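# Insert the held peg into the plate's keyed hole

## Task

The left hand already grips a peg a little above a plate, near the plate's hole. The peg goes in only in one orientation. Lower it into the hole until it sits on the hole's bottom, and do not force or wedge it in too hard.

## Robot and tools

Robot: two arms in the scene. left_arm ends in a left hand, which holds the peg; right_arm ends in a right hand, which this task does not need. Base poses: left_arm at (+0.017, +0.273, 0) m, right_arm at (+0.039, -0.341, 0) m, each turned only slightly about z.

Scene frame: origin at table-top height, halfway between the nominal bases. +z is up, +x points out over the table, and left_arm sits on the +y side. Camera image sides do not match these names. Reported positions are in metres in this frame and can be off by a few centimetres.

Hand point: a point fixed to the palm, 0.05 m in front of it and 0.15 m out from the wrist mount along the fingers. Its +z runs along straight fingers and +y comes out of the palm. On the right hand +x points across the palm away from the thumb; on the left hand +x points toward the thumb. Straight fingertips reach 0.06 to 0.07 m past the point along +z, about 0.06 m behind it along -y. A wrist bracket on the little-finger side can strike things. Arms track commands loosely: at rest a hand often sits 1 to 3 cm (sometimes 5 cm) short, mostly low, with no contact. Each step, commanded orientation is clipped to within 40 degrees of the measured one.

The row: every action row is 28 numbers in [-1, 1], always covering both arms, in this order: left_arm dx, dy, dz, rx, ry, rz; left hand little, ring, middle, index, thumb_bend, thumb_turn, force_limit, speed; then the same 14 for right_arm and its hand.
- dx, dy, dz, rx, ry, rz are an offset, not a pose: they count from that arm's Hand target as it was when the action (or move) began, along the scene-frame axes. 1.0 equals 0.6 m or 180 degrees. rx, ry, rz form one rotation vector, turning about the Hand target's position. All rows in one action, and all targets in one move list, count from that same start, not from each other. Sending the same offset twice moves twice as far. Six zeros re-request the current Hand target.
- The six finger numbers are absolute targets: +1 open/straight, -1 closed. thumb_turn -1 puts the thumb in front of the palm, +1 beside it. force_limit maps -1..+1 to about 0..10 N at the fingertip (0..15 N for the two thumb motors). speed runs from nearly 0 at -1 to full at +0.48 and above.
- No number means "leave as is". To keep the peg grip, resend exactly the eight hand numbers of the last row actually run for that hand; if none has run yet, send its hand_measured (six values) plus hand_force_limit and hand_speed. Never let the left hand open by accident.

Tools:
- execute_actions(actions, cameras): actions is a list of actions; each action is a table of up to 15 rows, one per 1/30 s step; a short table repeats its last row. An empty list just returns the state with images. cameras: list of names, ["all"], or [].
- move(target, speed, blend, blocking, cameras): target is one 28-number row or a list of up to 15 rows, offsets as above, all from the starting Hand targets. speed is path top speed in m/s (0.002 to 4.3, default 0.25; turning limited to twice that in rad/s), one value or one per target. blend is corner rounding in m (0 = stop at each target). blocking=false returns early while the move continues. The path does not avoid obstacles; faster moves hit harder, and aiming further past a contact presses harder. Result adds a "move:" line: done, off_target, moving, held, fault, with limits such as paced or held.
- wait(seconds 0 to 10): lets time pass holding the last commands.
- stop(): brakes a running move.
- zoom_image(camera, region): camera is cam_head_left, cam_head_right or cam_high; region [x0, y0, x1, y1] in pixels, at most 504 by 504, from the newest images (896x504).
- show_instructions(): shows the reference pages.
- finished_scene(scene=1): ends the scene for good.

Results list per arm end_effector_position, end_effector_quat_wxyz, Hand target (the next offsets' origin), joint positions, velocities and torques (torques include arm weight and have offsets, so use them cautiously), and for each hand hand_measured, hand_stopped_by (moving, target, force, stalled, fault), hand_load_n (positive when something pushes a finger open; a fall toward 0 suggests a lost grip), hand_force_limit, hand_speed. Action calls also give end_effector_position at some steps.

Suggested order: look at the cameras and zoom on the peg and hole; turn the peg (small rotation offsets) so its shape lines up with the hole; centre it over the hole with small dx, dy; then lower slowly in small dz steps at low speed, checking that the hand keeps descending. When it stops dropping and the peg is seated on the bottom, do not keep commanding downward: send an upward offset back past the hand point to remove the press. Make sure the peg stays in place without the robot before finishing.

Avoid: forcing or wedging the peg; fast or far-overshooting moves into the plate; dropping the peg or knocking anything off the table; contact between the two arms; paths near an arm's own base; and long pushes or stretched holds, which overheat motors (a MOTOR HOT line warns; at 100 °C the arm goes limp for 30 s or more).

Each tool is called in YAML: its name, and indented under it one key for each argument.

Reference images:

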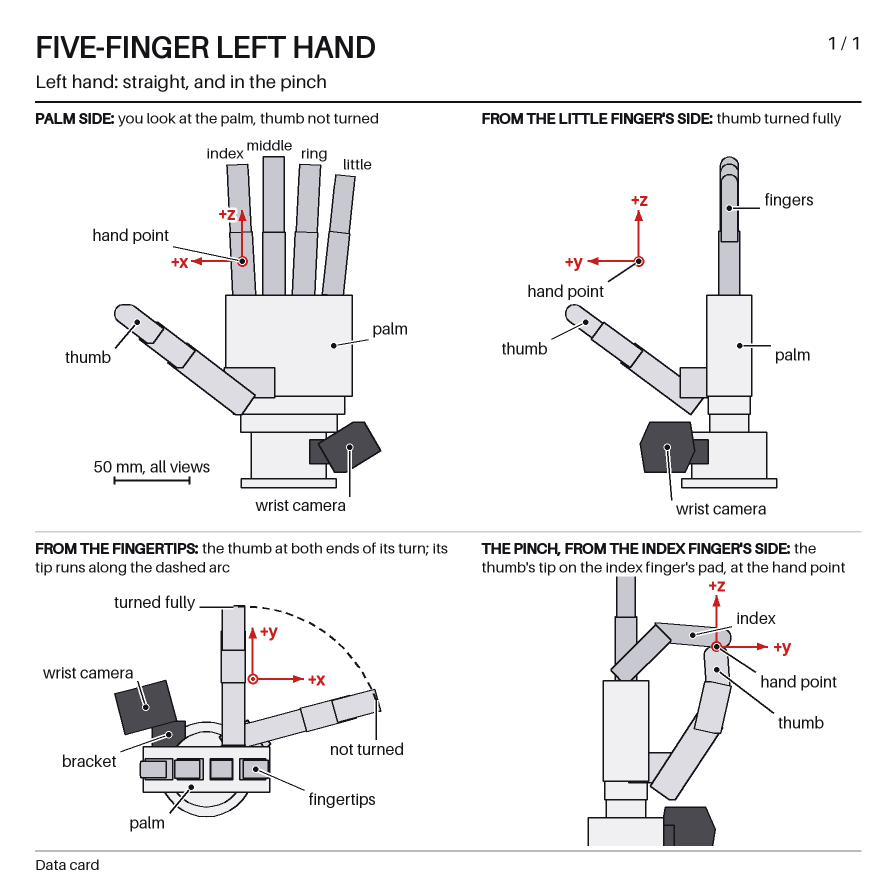

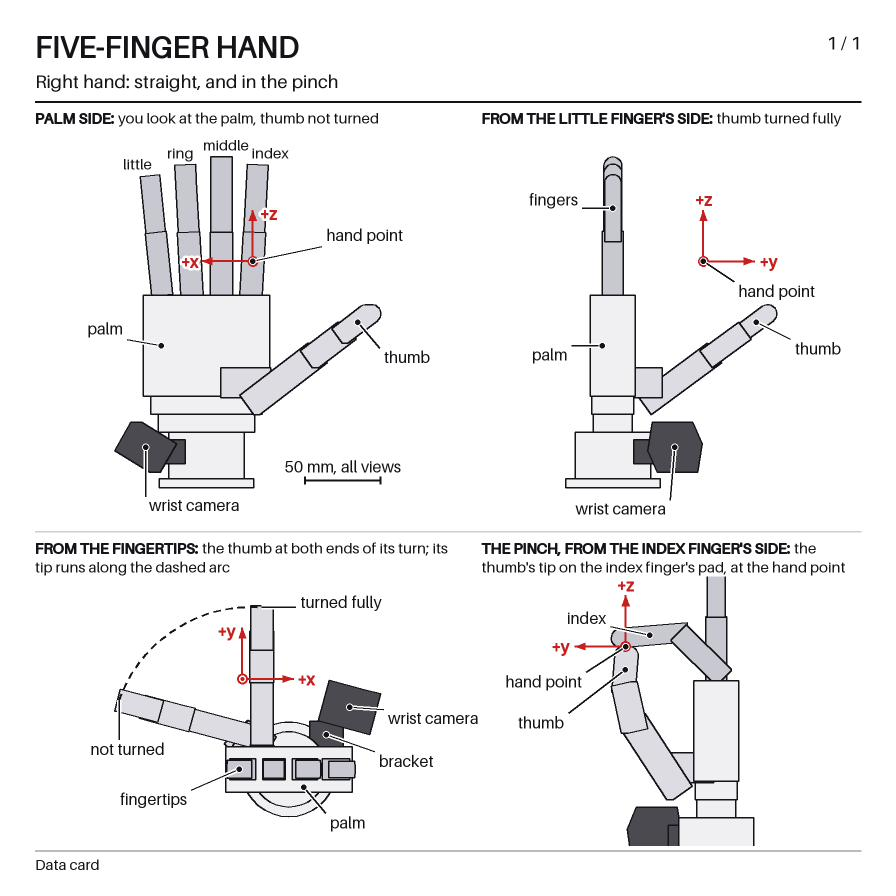

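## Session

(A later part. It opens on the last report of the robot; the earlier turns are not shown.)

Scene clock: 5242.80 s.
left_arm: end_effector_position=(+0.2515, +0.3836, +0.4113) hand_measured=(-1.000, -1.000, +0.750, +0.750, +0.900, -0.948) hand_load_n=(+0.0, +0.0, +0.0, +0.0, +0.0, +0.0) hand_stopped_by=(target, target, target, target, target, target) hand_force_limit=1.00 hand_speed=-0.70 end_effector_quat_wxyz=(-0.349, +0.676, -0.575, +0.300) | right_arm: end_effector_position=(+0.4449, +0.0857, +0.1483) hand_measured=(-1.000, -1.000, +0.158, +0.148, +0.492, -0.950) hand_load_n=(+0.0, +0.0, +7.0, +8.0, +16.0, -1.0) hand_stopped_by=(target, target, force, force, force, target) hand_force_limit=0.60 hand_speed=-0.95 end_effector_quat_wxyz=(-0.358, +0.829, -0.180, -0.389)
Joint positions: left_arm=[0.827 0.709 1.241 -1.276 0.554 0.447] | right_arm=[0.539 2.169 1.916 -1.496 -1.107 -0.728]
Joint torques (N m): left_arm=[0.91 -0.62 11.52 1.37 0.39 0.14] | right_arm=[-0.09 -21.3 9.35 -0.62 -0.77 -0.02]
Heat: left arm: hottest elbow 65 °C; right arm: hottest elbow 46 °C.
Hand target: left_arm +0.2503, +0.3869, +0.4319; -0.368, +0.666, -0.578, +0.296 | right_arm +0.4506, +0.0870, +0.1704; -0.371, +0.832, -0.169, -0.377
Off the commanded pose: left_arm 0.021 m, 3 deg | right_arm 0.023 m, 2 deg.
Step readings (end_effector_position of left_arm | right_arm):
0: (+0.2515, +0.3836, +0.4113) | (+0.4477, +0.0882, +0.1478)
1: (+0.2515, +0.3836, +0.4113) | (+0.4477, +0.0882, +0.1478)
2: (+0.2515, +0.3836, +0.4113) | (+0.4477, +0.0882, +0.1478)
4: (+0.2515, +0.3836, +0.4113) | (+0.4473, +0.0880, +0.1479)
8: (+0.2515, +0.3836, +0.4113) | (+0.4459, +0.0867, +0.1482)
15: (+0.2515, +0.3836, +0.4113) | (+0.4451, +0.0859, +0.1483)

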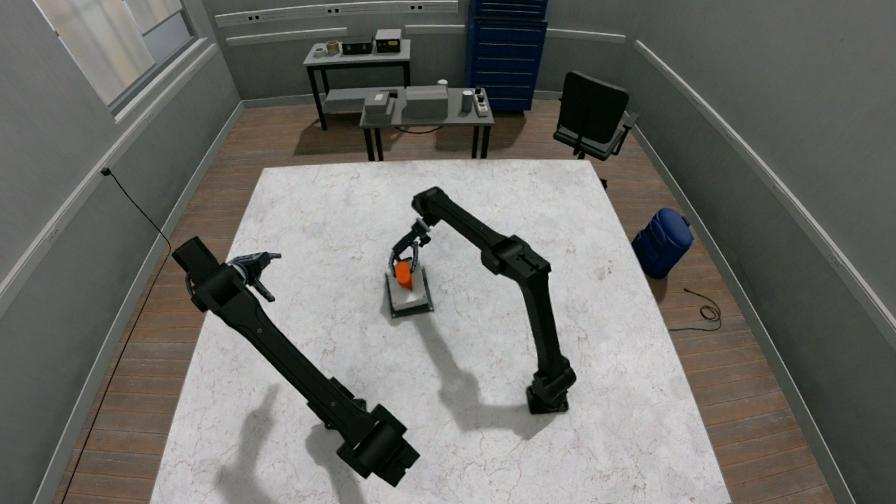

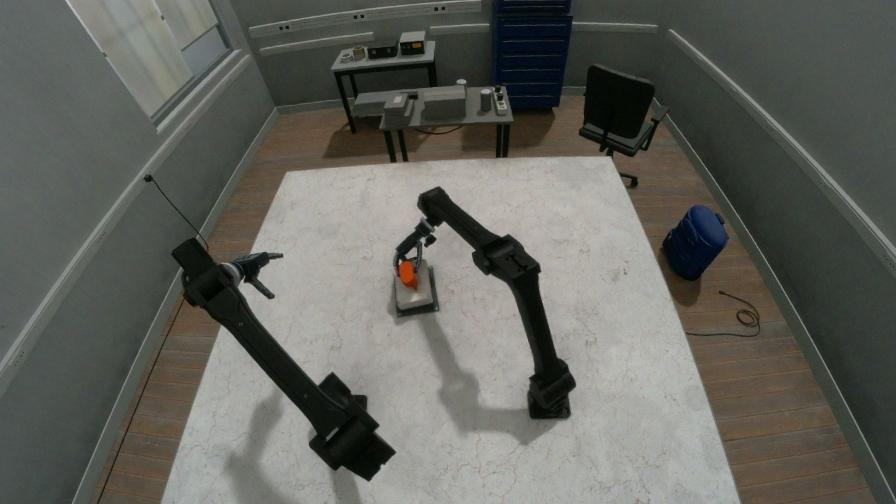

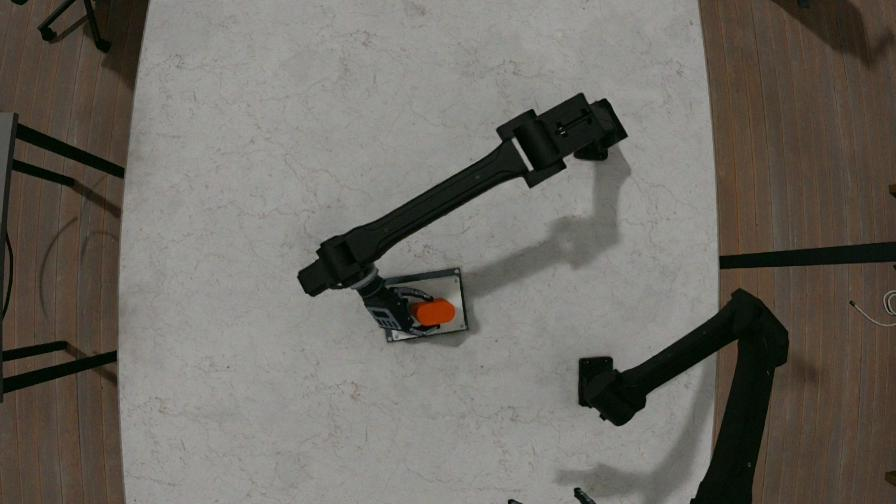

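move:
  target:
    - [0,0,0,0,0,0,-1,-1,0.75,0.75,0.9,-0.948,1.0,-0.7,0,0,0.08,0,0,0,-1,-1,-0.05,-0.05,0.05,-0.95,0.6,-0.95]
  speed: 0.1
  cameras: ["all"]

zoom_image:
  camera: "cam_head_right"
  region: [396, 270, 420, 298]

zoom_image:
  camera: "cam_head_left"
  region: [392, 270, 416, 298]

Scene clock: 5256.53 s.
left_arm: end_effector_position=(+0.2515, +0.3836, +0.4113) hand_measured=(-1.000, -1.000, +0.750, +0.750, +0.900, -0.948) hand_load_n=(+0.0, +0.0, +0.0, +0.0, +0.0, +0.0) hand_stopped_by=(target, target, target, target, target, target) hand_force_limit=1.00 hand_speed=-0.70 end_effector_quat_wxyz=(-0.349, +0.676, -0.575, +0.300) | right_arm: end_effector_position=(+0.4409, +0.0827, +0.1746) hand_measured=(-1.000, -1.000, +0.158, +0.148, +0.492, -0.950) hand_load_n=(+0.0, +0.0, +7.0, +8.0, +16.5, -1.0) hand_stopped_by=(target, target, force, force, force, target) hand_force_limit=0.60 hand_speed=-0.95 end_effector_quat_wxyz=(-0.345, +0.827, -0.189, -0.402)
Joint positions: left_arm=[0.827 0.709 1.241 -1.276 0.554 0.447] | right_arm=[0.539 2.162 1.966 -1.601 -1.104 -0.737]
Joint torques (N m): left_arm=[0.91 -0.62 11.52 1.39 0.38 0.14] | right_arm=[-0.15 -23.18 11.29 -0.84 -0.9 0.05]
Heat: left arm: hottest elbow 65 °C; right arm: hottest elbow 46 °C.
Hand target: left_arm +0.2503, +0.3869, +0.4319; -0.368, +0.666, -0.578, +0.296 | right_arm +0.4507, +0.0871, +0.2185; -0.372, +0.832, -0.169, -0.376
Off the commanded pose: left_arm 0.021 m, 3 deg | right_arm 0.045 m, 5 deg.
move: off_target (left_arm, right_arm)

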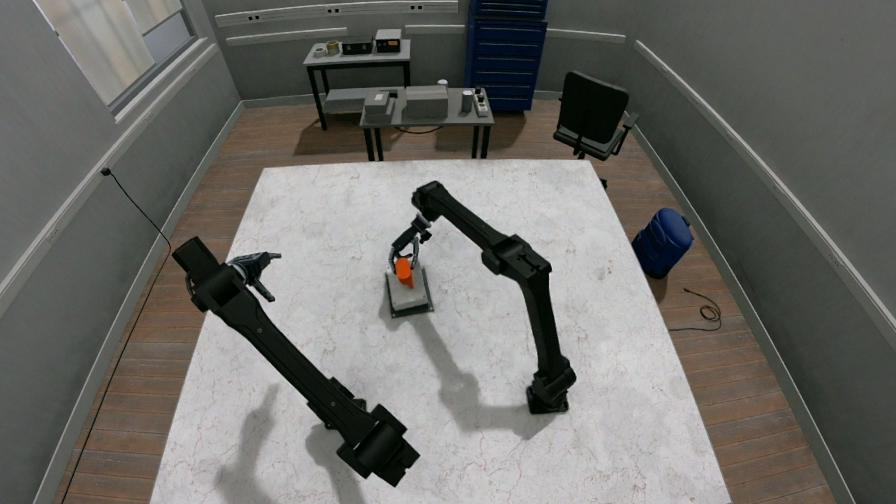

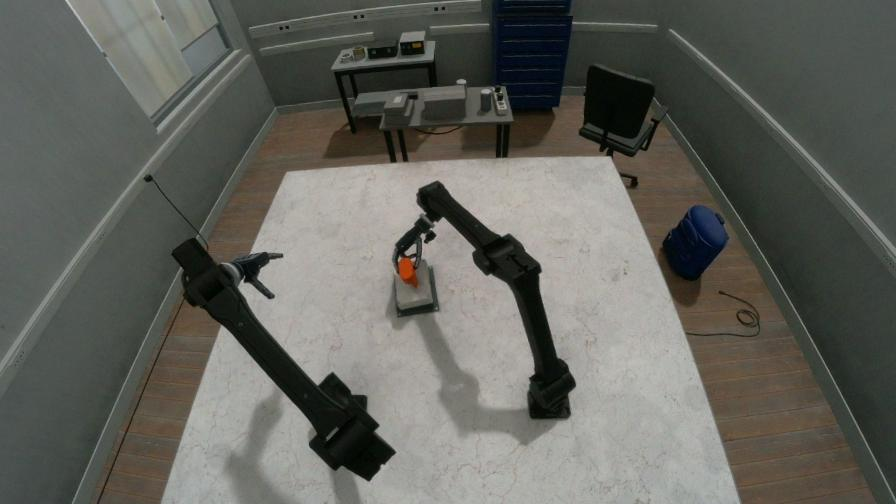

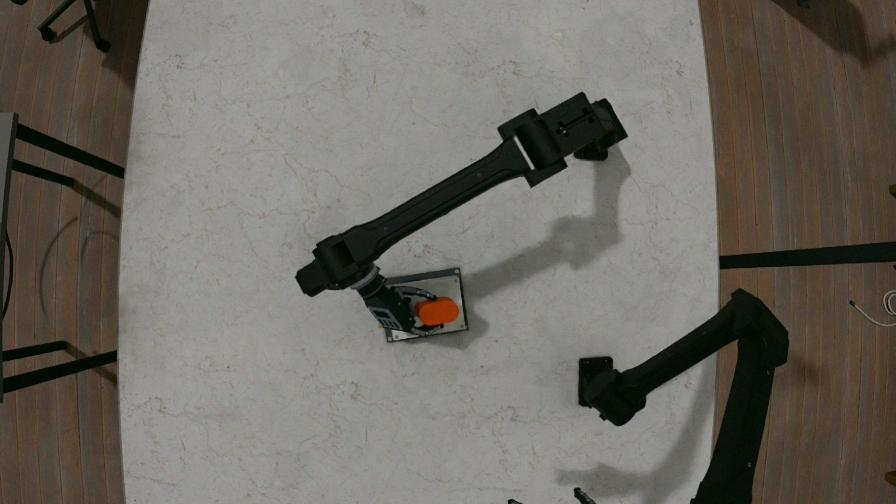

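Scaled by 18.000 from the camera's 896x504 image, which has a finer 1280x720 frame.

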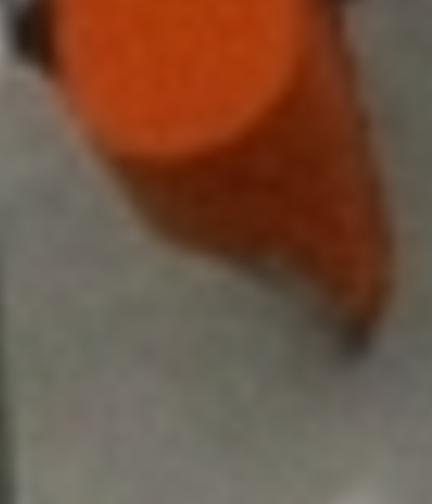

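Scaled by 18.000 from the camera's 896x504 image, which has a finer 1280x720 frame.

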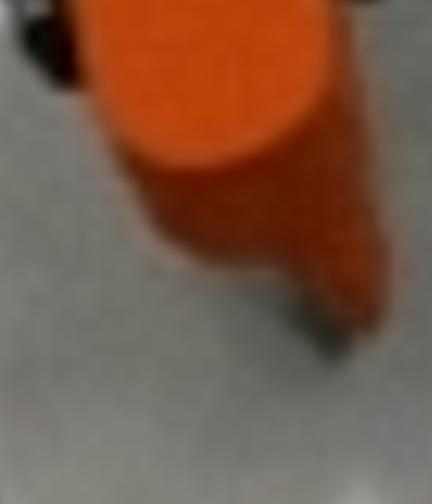

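zoom_image:
  camera: "cam_high"
  region: [410, 288, 466, 332]

zoom_image:
  camera: "cam_head_right"
  region: [396, 256, 424, 296]

zoom_image:
  camera: "cam_head_left"
  region: [392, 256, 420, 296]

Scaled by 9.000 from the camera's 896x504 image, which has a finer 1280x720 frame.

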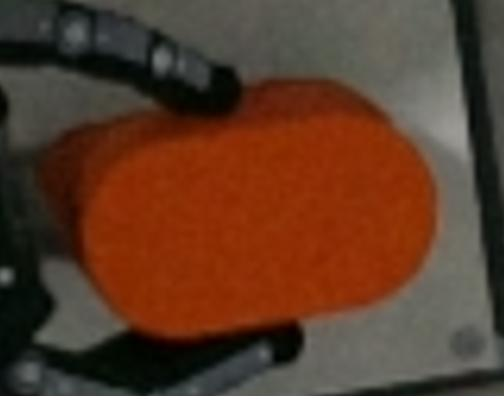

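Scaled by 12.600 from the camera's 896x504 image, which has a finer 1280x720 frame.

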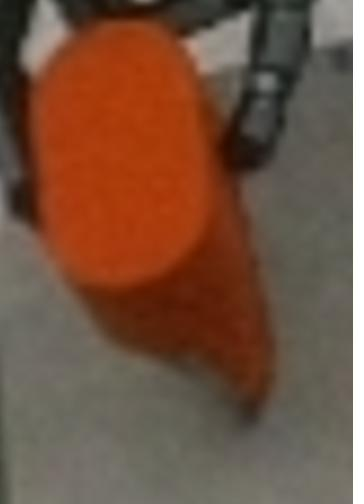

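Scaled by 12.600 from the camera's 896x504 image, which has a finer 1280x720 frame.

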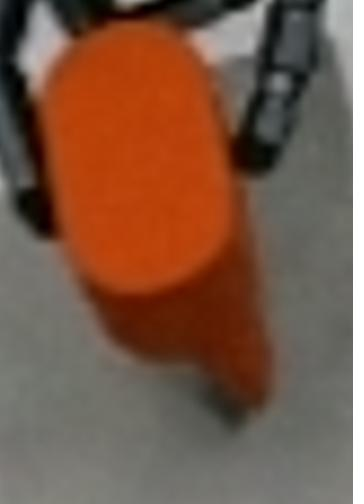

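move:
  target:
    - [0,0,0,0,0,0,-1,-1,0.75,0.75,0.9,-0.948,1.0,-0.7,0.015,0.015,0,0.0026,-0.0165,0,-1,-1,-0.05,-0.05,0.05,-0.95,0.6,-0.95]
  speed: 0.1
  cameras: ["all"]

zoom_image:
  camera: "cam_head_right"
  region: [396, 256, 424, 296]

zoom_image:
  camera: "cam_head_left"
  region: [392, 256, 420, 296]

Scene clock: 5288.00 s.
left_arm: end_effector_position=(+0.2515, +0.3836, +0.4113) hand_measured=(-1.000, -1.000, +0.750, +0.750, +0.900, -0.948) hand_load_n=(+0.0, +0.0, +0.0, +0.0, +0.0, +0.0) hand_stopped_by=(target, target, target, target, target, target) hand_force_limit=1.00 hand_speed=-0.70 end_effector_quat_wxyz=(-0.349, +0.676, -0.575, +0.300) | right_arm: end_effector_position=(+0.4503, +0.0862, +0.1782) hand_measured=(-1.000, -1.000, +0.158, +0.148, +0.492, -0.950) hand_load_n=(+0.0, +0.0, +7.0, +8.0, +16.5, -1.0) hand_stopped_by=(target, target, force, force, force, target) hand_force_limit=0.60 hand_speed=-0.95 end_effector_quat_wxyz=(-0.354, +0.835, -0.176, -0.382)
Joint positions: left_arm=[0.827 0.709 1.241 -1.276 0.554 0.447] | right_arm=[0.539 2.162 1.996 -1.58 -1.088 -0.737]
Joint torques (N m): left_arm=[0.91 -0.62 11.52 1.37 0.39 0.14] | right_arm=[0.44 -22.77 11.47 0.12 -0.85 0.23]
Heat: left arm: hottest elbow 65 °C; right arm: hottest elbow 48 °C.
Hand target: left_arm +0.2503, +0.3869, +0.4319; -0.368, +0.666, -0.578, +0.296 | right_arm +0.4596, +0.0961, +0.2185; -0.379, +0.840, -0.158, -0.356
Off the commanded pose: left_arm 0.021 m, 3 deg | right_arm 0.042 m, 5 deg.
move: off_target (left_arm, right_arm)

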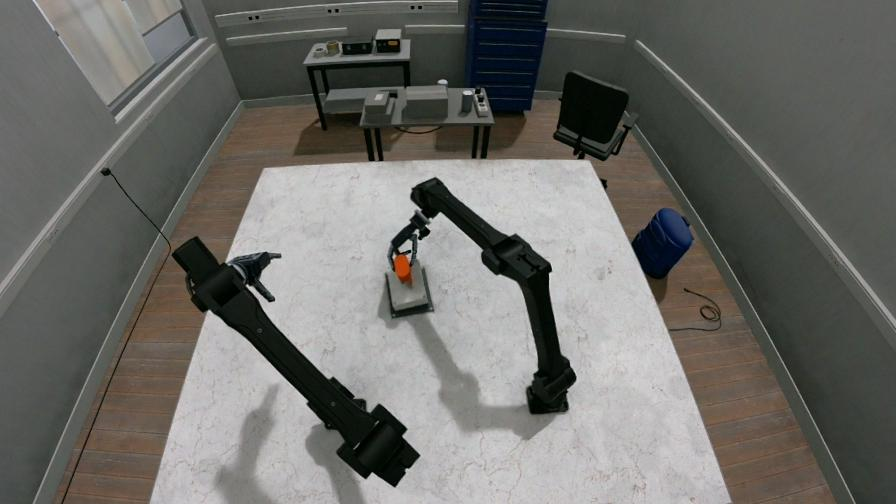

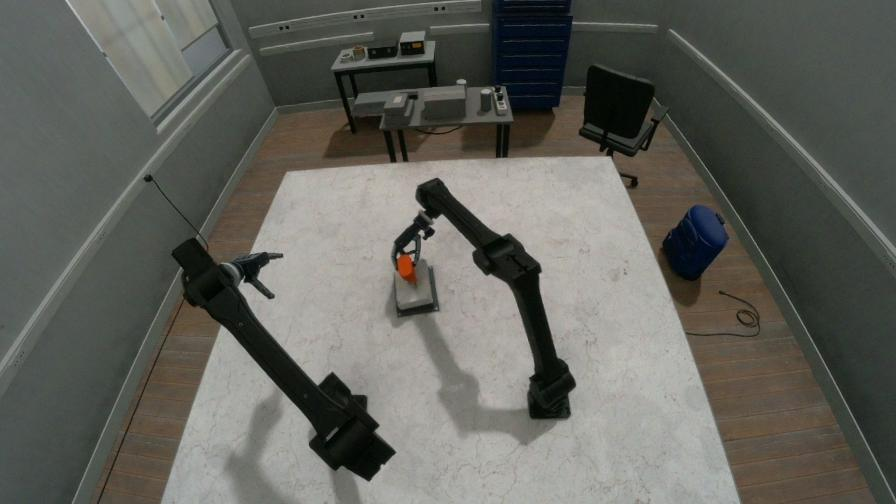

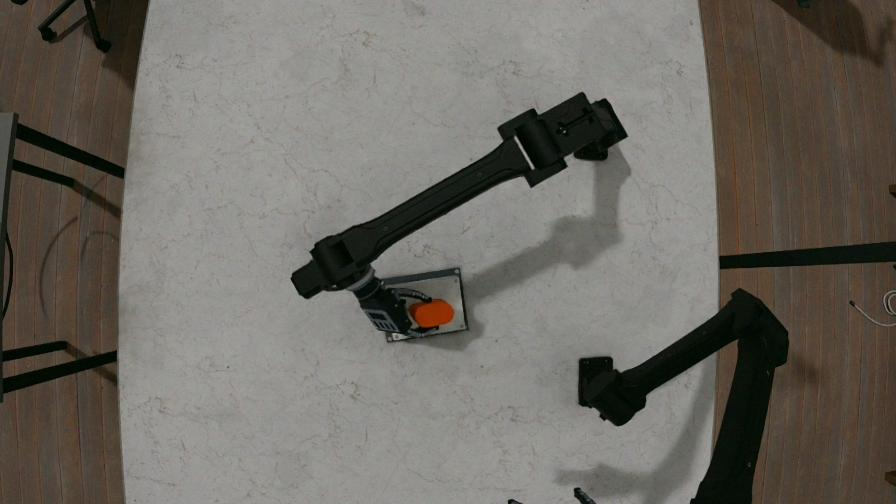

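Scaled by 12.600 from the camera's 896x504 image, which has a finer 1280x720 frame.

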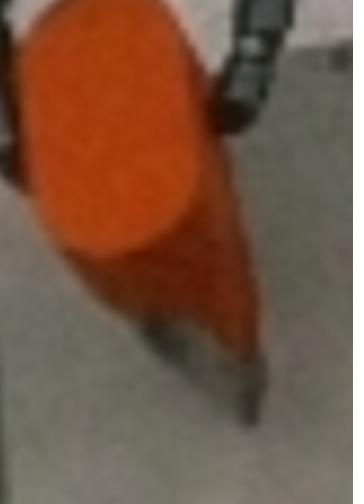

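Scaled by 12.600 from the camera's 896x504 image, which has a finer 1280x720 frame.

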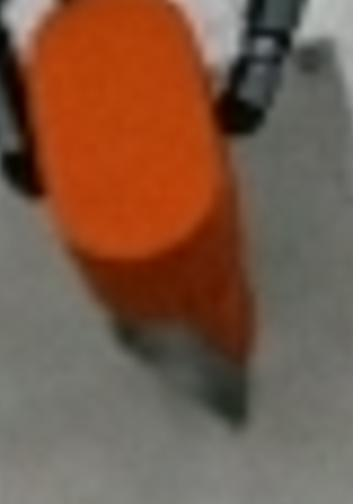

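move:
  target:
    - [0,0,0,0,0,0,-1,-1,0.75,0.75,0.9,-0.948,1.0,-0.7,-0.003,0.01,-0.035,0,0,0,-1,-1,-0.05,-0.05,0.05,-0.95,0.6,-0.95]
  speed: 0.1
  cameras: ["all"]

zoom_image:
  camera: "cam_head_right"
  region: [396, 256, 424, 296]

zoom_image:
  camera: "cam_head_left"
  region: [392, 256, 420, 296]

Scene clock: 5297.83 s.
left_arm: end_effector_position=(+0.2515, +0.3836, +0.4113) hand_measured=(-1.000, -1.000, +0.750, +0.750, +0.900, -0.948) hand_load_n=(+0.0, +0.0, +0.0, +0.0, +0.0, +0.0) hand_stopped_by=(target, target, target, target, target, target) hand_force_limit=1.00 hand_speed=-0.70 end_effector_quat_wxyz=(-0.349, +0.676, -0.575, +0.300) | right_arm: end_effector_position=(+0.4589, +0.0918, +0.1737) hand_measured=(-1.000, -1.000, +0.158, +0.148, +0.492, -0.950) hand_load_n=(+0.0, +0.0, +7.0, +8.0, +16.0, -1.0) hand_stopped_by=(target, target, force, force, force, target) hand_force_limit=0.60 hand_speed=-0.95 end_effector_quat_wxyz=(-0.368, +0.838, -0.167, -0.365)
Joint positions: left_arm=[0.827 0.709 1.241 -1.276 0.554 0.447] | right_arm=[0.539 2.162 1.996 -1.519 -1.087 -0.72]
Joint torques (N m): left_arm=[0.97 -0.62 11.52 1.39 0.39 0.14] | right_arm=[1.14 -21.71 9.39 0.31 -0.89 0.27]
Heat: left arm: hottest elbow 65 °C; right arm: hottest elbow 49 °C.
Hand target: left_arm +0.2503, +0.3869, +0.4319; -0.368, +0.666, -0.578, +0.296 | right_arm +0.4578, +0.1020, +0.1974; -0.379, +0.840, -0.158, -0.356
Off the commanded pose: left_arm 0.021 m, 3 deg | right_arm 0.026 m, 2 deg.
move: off_target (left_arm, right_arm)

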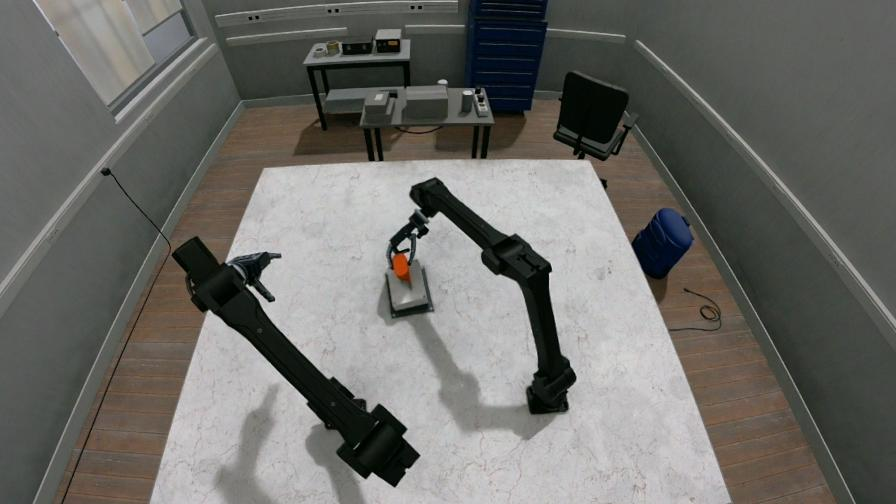

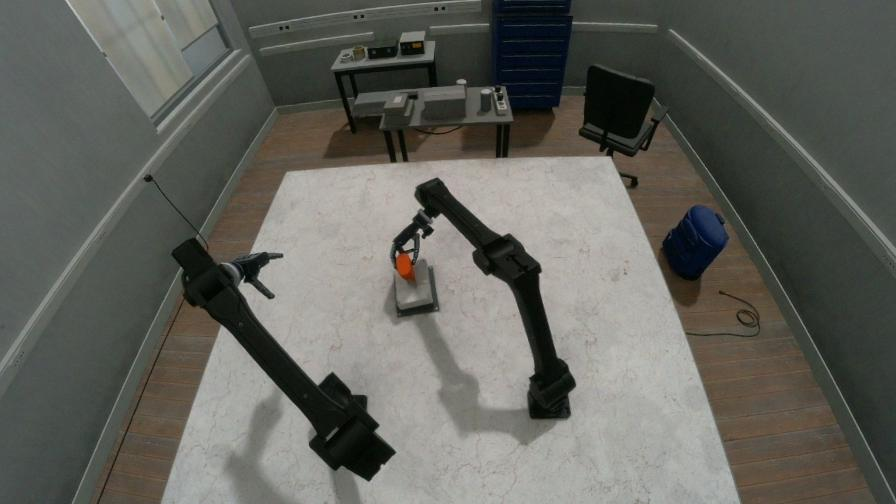

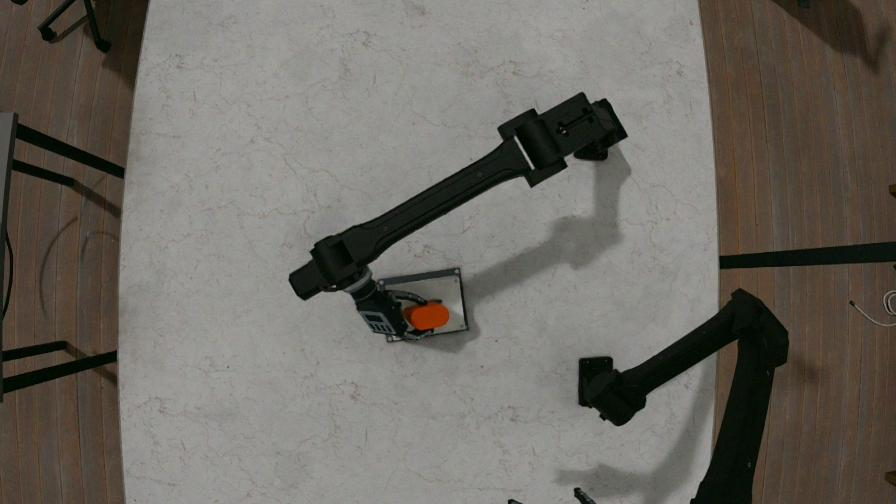

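Scaled by 12.600 from the camera's 896x504 image, which has a finer 1280x720 frame.

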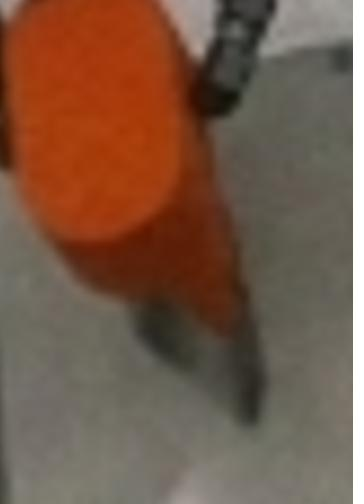

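Scaled by 12.600 from the camera's 896x504 image, which has a finer 1280x720 frame.

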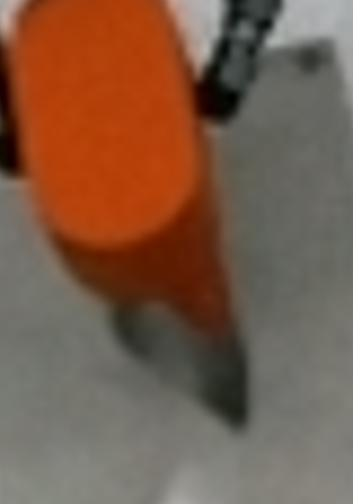

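move:
  target:
    - [0,0,0,0,0,0,-1,-1,0.75,0.75,0.9,-0.948,1.0,-0.7,-0.025,0.005,-0.02,0,0,0,-1,-1,-0.05,-0.05,0.05,-0.95,0.6,-0.95]
  speed: 0.1
  cameras: ["all"]

zoom_image:
  camera: "cam_head_right"
  region: [396, 256, 424, 296]

zoom_image:
  camera: "cam_head_left"
  region: [392, 256, 420, 296]

Scene clock: 5302.80 s.
left_arm: end_effector_position=(+0.2515, +0.3836, +0.4113) hand_measured=(-1.000, -1.000, +0.750, +0.750, +0.900, -0.948) hand_load_n=(+0.0, +0.0, +0.0, +0.0, +0.0, +0.0) hand_stopped_by=(target, target, target, target, target, target) hand_force_limit=1.00 hand_speed=-0.70 end_effector_quat_wxyz=(-0.349, +0.676, -0.575, +0.300) | right_arm: end_effector_position=(+0.4479, +0.0976, +0.1508) hand_measured=(-1.000, -1.000, +0.158, +0.148, +0.492, -0.950) hand_load_n=(+0.0, +0.0, +7.0, +8.0, +16.0, -1.0) hand_stopped_by=(target, target, force, force, force, target) hand_force_limit=0.60 hand_speed=-0.95 end_effector_quat_wxyz=(-0.365, +0.838, -0.170, -0.369)
Joint positions: left_arm=[0.827 0.709 1.241 -1.276 0.554 0.447] | right_arm=[0.556 2.156 1.923 -1.432 -1.088 -0.686]
Joint torques (N m): left_arm=[0.91 -0.62 11.52 1.39 0.39 0.14] | right_arm=[1.08 -23.82 8.1 0.31 -0.91 0.24]
Heat: left arm: hottest elbow 65 °C; right arm: hottest elbow 49 °C.
Hand target: left_arm +0.2503, +0.3869, +0.4319; -0.368, +0.666, -0.578, +0.296 | right_arm +0.4429, +0.1051, +0.1854; -0.379, +0.840, -0.158, -0.356
Off the commanded pose: left_arm 0.021 m, 3 deg | right_arm 0.036 m, 3 deg.
move: off_target (left_arm, right_arm)

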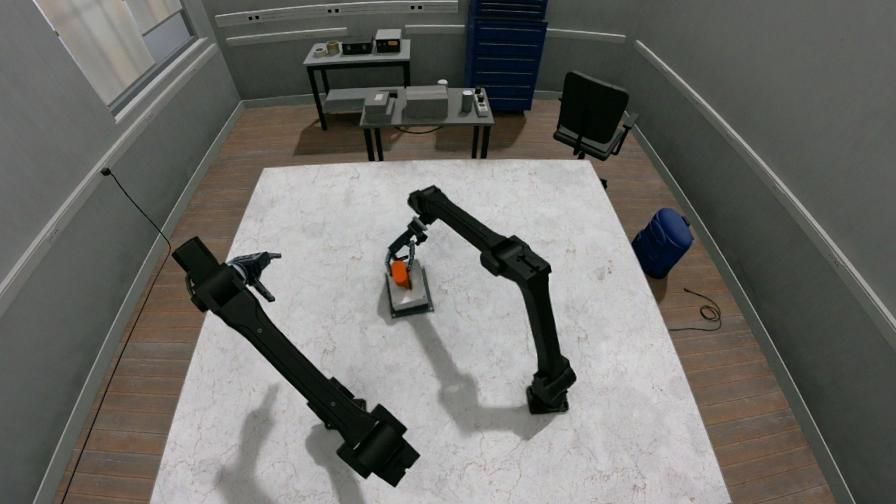

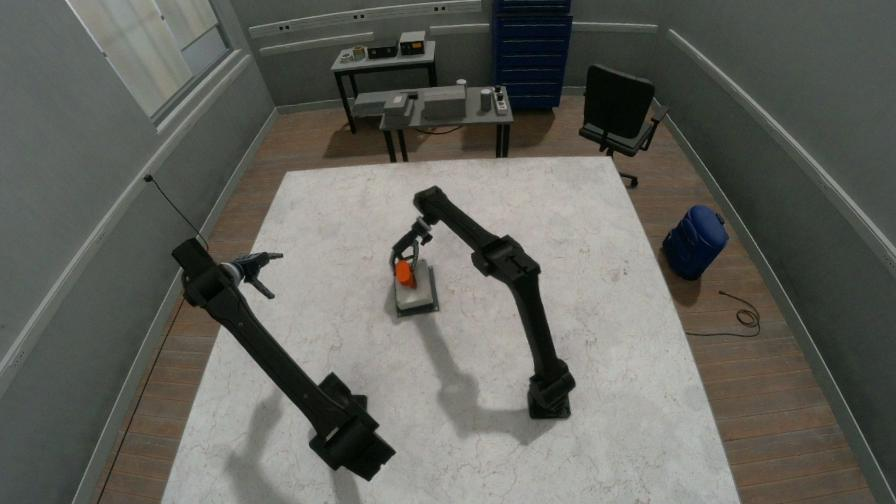

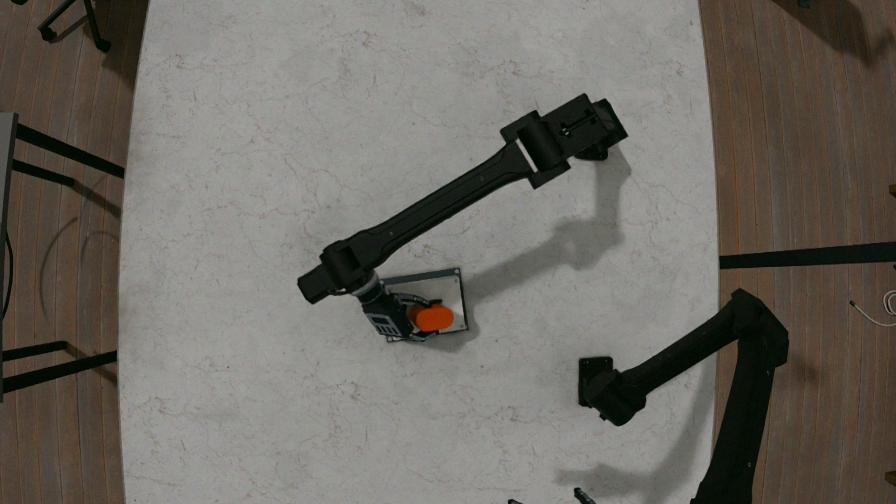

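Scaled by 12.600 from the camera's 896x504 image, which has a finer 1280x720 frame.

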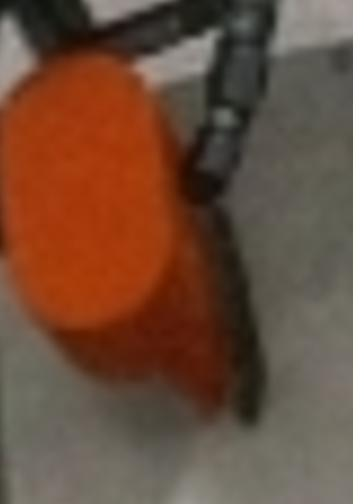

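Scaled by 12.600 from the camera's 896x504 image, which has a finer 1280x720 frame.

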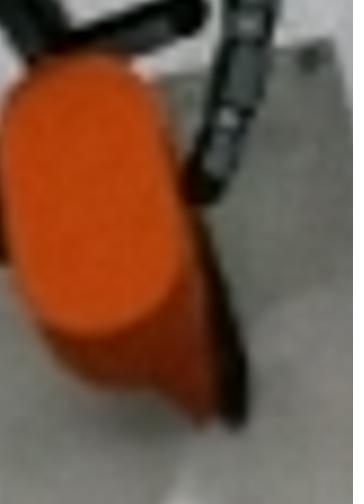

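move:
  target:
    - [0,0,0,0,0,0,-1,-1,0.75,0.75,0.9,-0.948,1.0,-0.7,0.003,-0.03,0.01,0,0,0,-1,-1,-0.05,-0.05,0.05,-0.95,0.6,-0.95]
  speed: 0.1
  cameras: ["all"]

zoom_image:
  camera: "cam_head_right"
  region: [396, 256, 424, 296]

zoom_image:
  camera: "cam_head_left"
  region: [392, 256, 420, 296]

Scene clock: 5309.43 s.
left_arm: end_effector_position=(+0.2515, +0.3836, +0.4113) hand_measured=(-1.000, -1.000, +0.750, +0.750, +0.900, -0.948) hand_load_n=(+0.0, +0.0, +0.0, +0.0, +0.0, +0.0) hand_stopped_by=(target, target, target, target, target, target) hand_force_limit=1.00 hand_speed=-0.70 end_effector_quat_wxyz=(-0.349, +0.676, -0.575, +0.300) | right_arm: end_effector_position=(+0.4412, +0.0923, +0.1580) hand_measured=(-1.000, -1.000, +0.158, +0.148, +0.492, -0.950) hand_load_n=(+0.0, +0.0, +7.0, +8.0, +16.0, -1.5) hand_stopped_by=(target, target, force, force, force, target) hand_force_limit=0.60 hand_speed=-0.95 end_effector_quat_wxyz=(-0.362, +0.839, -0.165, -0.371)
Joint positions: left_arm=[0.827 0.709 1.241 -1.276 0.554 0.447] | right_arm=[0.556 2.138 1.911 -1.464 -1.086 -0.714]
Joint torques (N m): left_arm=[0.91 -0.62 11.51 1.39 0.39 0.14] | right_arm=[-0.73 -23.59 8.06 -0.55 -0.88 0.02]
Heat: left arm: hottest elbow 65 °C; right arm: hottest elbow 49 °C.
Hand target: left_arm +0.2503, +0.3869, +0.4319; -0.368, +0.666, -0.578, +0.296 | right_arm +0.4446, +0.0870, +0.1915; -0.379, +0.840, -0.158, -0.356
Off the commanded pose: left_arm 0.021 m, 3 deg | right_arm 0.034 m, 3 deg.
move: off_target (left_arm, right_arm)

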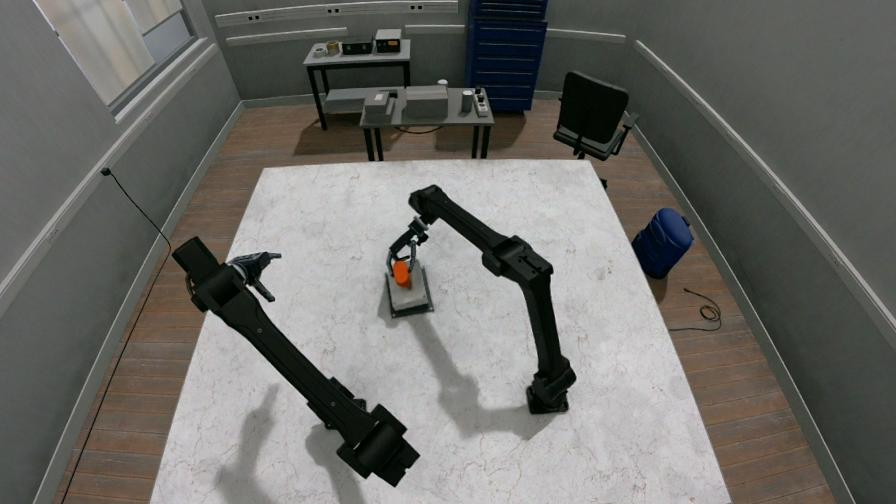

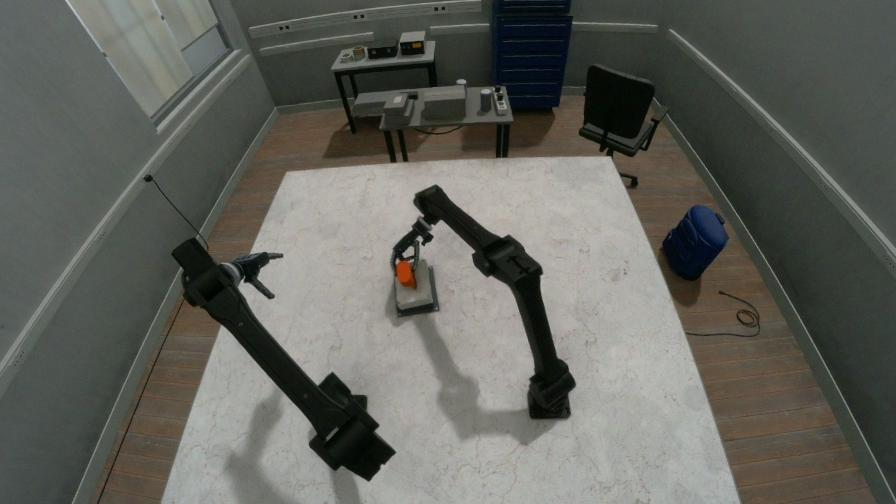

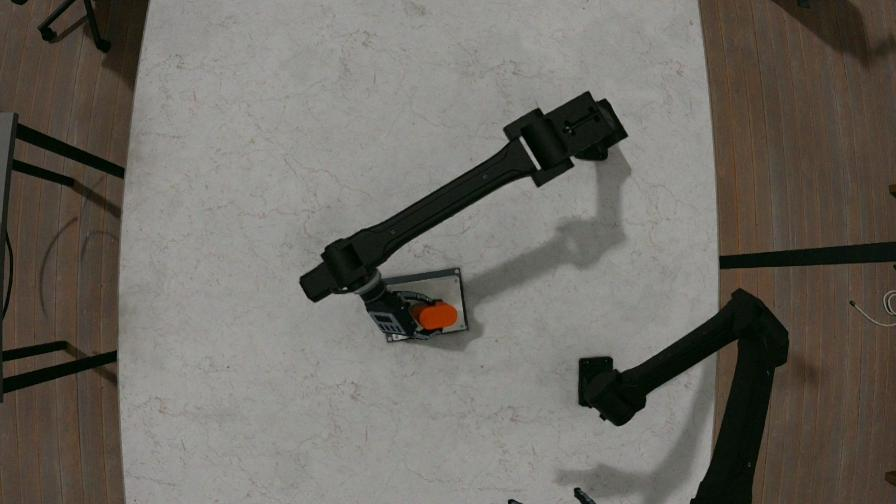

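Scaled by 12.600 from the camera's 896x504 image, which has a finer 1280x720 frame.

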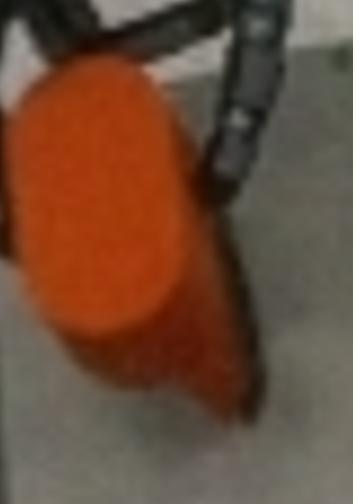

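Scaled by 12.600 from the camera's 896x504 image, which has a finer 1280x720 frame.

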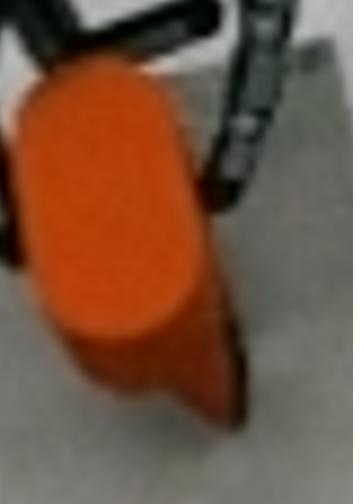

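move:
  target:
    - [0,0,0,0,0,0,-1,-1,0.75,0.75,0.9,-0.948,1.0,-0.7,0.02,0,0,0,0,0,-1,-1,-0.05,-0.05,0.05,-0.95,0.6,-0.95]
  speed: 0.1
  cameras: ["all"]

zoom_image:
  camera: "cam_head_right"
  region: [396, 256, 424, 296]

zoom_image:
  camera: "cam_head_left"
  region: [392, 256, 420, 296]

Scene clock: 5314.33 s.
left_arm: end_effector_position=(+0.2515, +0.3836, +0.4113) hand_measured=(-1.000, -1.000, +0.750, +0.750, +0.900, -0.948) hand_load_n=(+0.0, +0.0, +0.0, +0.0, +0.0, +0.0) hand_stopped_by=(target, target, target, target, target, target) hand_force_limit=1.00 hand_speed=-0.70 end_effector_quat_wxyz=(-0.349, +0.676, -0.575, +0.300) | right_arm: end_effector_position=(+0.4390, +0.0859, +0.1601) hand_measured=(-1.000, -1.000, +0.158, +0.148, +0.492, -0.950) hand_load_n=(+0.5, +0.0, +6.5, +8.0, +16.5, -1.0) hand_stopped_by=(target, target, force, force, force, target) hand_force_limit=0.60 hand_speed=-0.95 end_effector_quat_wxyz=(-0.356, +0.838, -0.168, -0.378)
Joint positions: left_arm=[0.827 0.709 1.241 -1.276 0.554 0.447] | right_arm=[0.549 2.138 1.911 -1.501 -1.086 -0.734]
Joint torques (N m): left_arm=[0.91 -0.62 11.52 1.37 0.39 0.14] | right_arm=[-1.08 -21.07 11.55 -0.65 -0.87 0.05]
Heat: left arm: hottest elbow 65 °C; right arm: hottest elbow 49 °C.
Hand target: left_arm +0.2503, +0.3869, +0.4319; -0.368, +0.666, -0.578, +0.296 | right_arm +0.4566, +0.0871, +0.1915; -0.379, +0.840, -0.158, -0.356
Off the commanded pose: left_arm 0.021 m, 3 deg | right_arm 0.036 m, 4 deg.
move: off_target (left_arm, right_arm)

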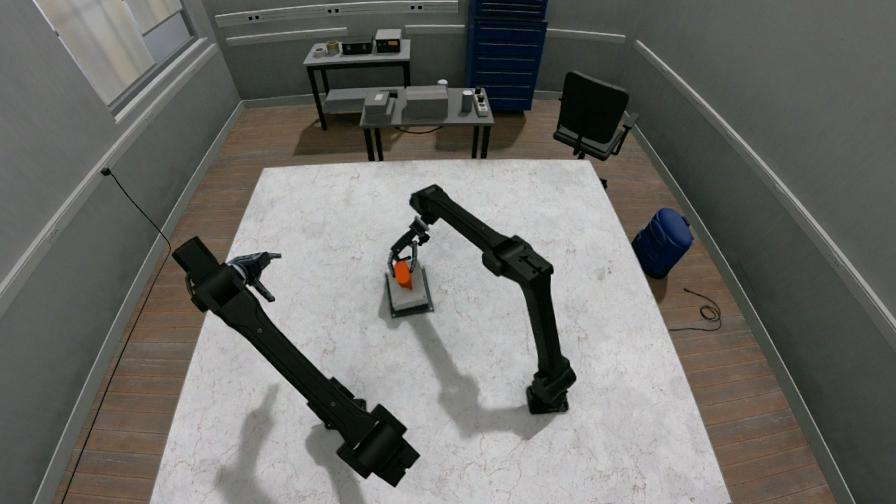

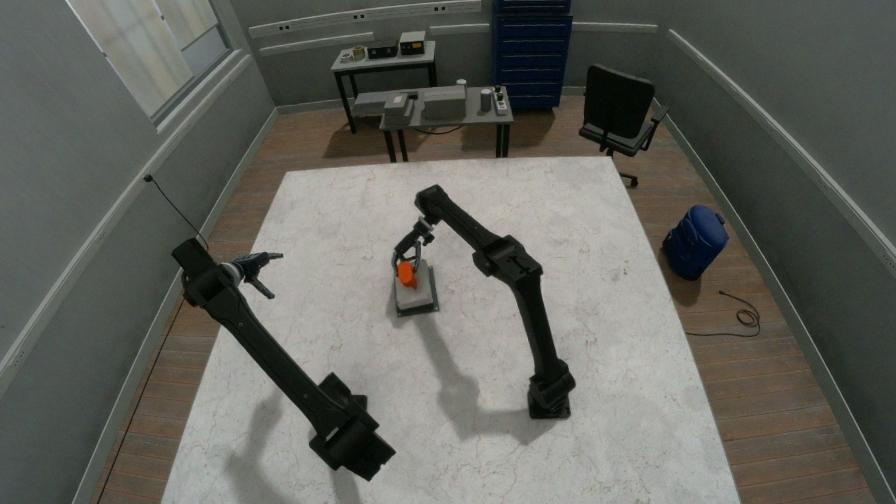

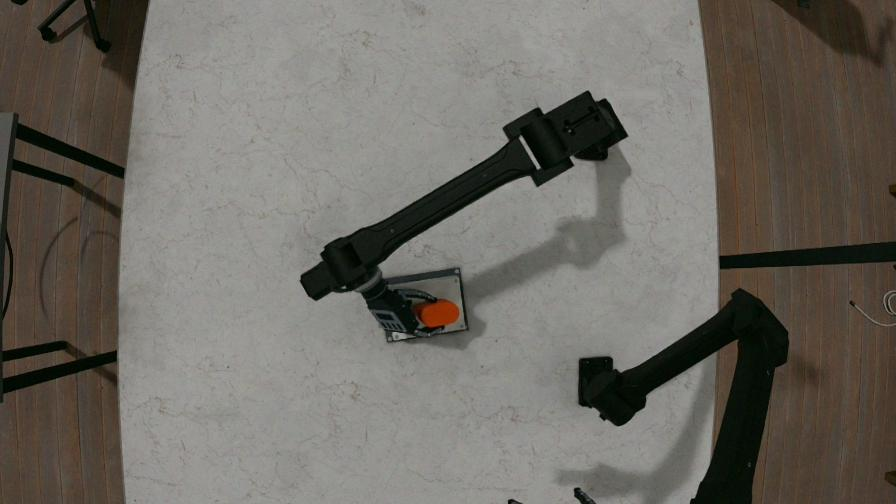

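Scaled by 12.600 from the camera's 896x504 image, which has a finer 1280x720 frame.

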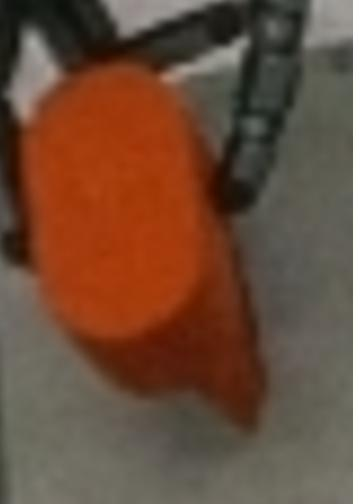

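Scaled by 12.600 from the camera's 896x504 image, which has a finer 1280x720 frame.

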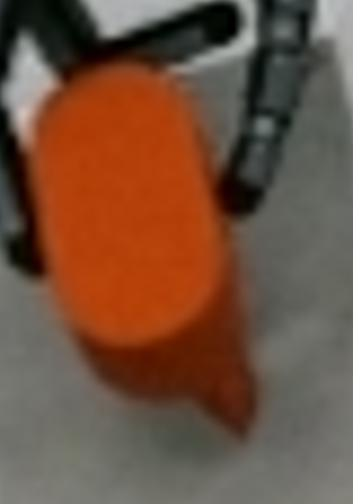

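move:
  target:
    - [0,0,0,0,0,0,-1,-1,0.75,0.75,0.9,-0.948,1.0,-0.7,0.007,0.006,0,0,0,0,-1,-1,-0.05,-0.05,0.05,-0.95,0.6,-0.95]
  speed: 0.1
  cameras: []

Scene clock: 5319.83 s.
left_arm: end_effector_position=(+0.2515, +0.3836, +0.4113) hand_measured=(-1.000, -1.000, +0.750, +0.750, +0.900, -0.948) hand_load_n=(+0.5, +0.0, +0.0, +0.0, +0.5, +0.0) hand_stopped_by=(target, target, target, target, target, target) hand_force_limit=1.00 hand_speed=-0.70 end_effector_quat_wxyz=(-0.349, +0.676, -0.575, +0.300) | right_arm: end_effector_position=(+0.4443, +0.0889, +0.1692) hand_measured=(-1.000, -1.000, +0.158, +0.148, +0.492, -0.950) hand_load_n=(+0.0, +0.0, +7.0, +8.5, +16.0, -1.0) hand_stopped_by=(target, target, force, force, force, target) hand_force_limit=0.60 hand_speed=-0.95 end_effector_quat_wxyz=(-0.362, +0.840, -0.162, -0.371)
Joint positions: left_arm=[0.827 0.709 1.241 -1.276 0.554 0.447] | right_arm=[0.549 2.138 1.942 -1.51 -1.085 -0.735]
Joint torques (N m): left_arm=[0.91 -0.56 11.52 1.39 0.39 0.14] | right_arm=[-0.97 -19.66 11.54 -0.65 -0.91 0.08]
Heat: left arm: hottest elbow 65 °C; right arm: hottest elbow 49 °C.
Hand target: left_arm +0.2503, +0.3869, +0.4319; -0.368, +0.666, -0.578, +0.296 | right_arm +0.4608, +0.0907, +0.1914; -0.379, +0.840, -0.158, -0.356
Off the commanded pose: left_arm 0.021 m, 3 deg | right_arm 0.028 m, 3 deg.
move: off_target (left_arm, right_arm)
No camera images: "cameras" was empty.


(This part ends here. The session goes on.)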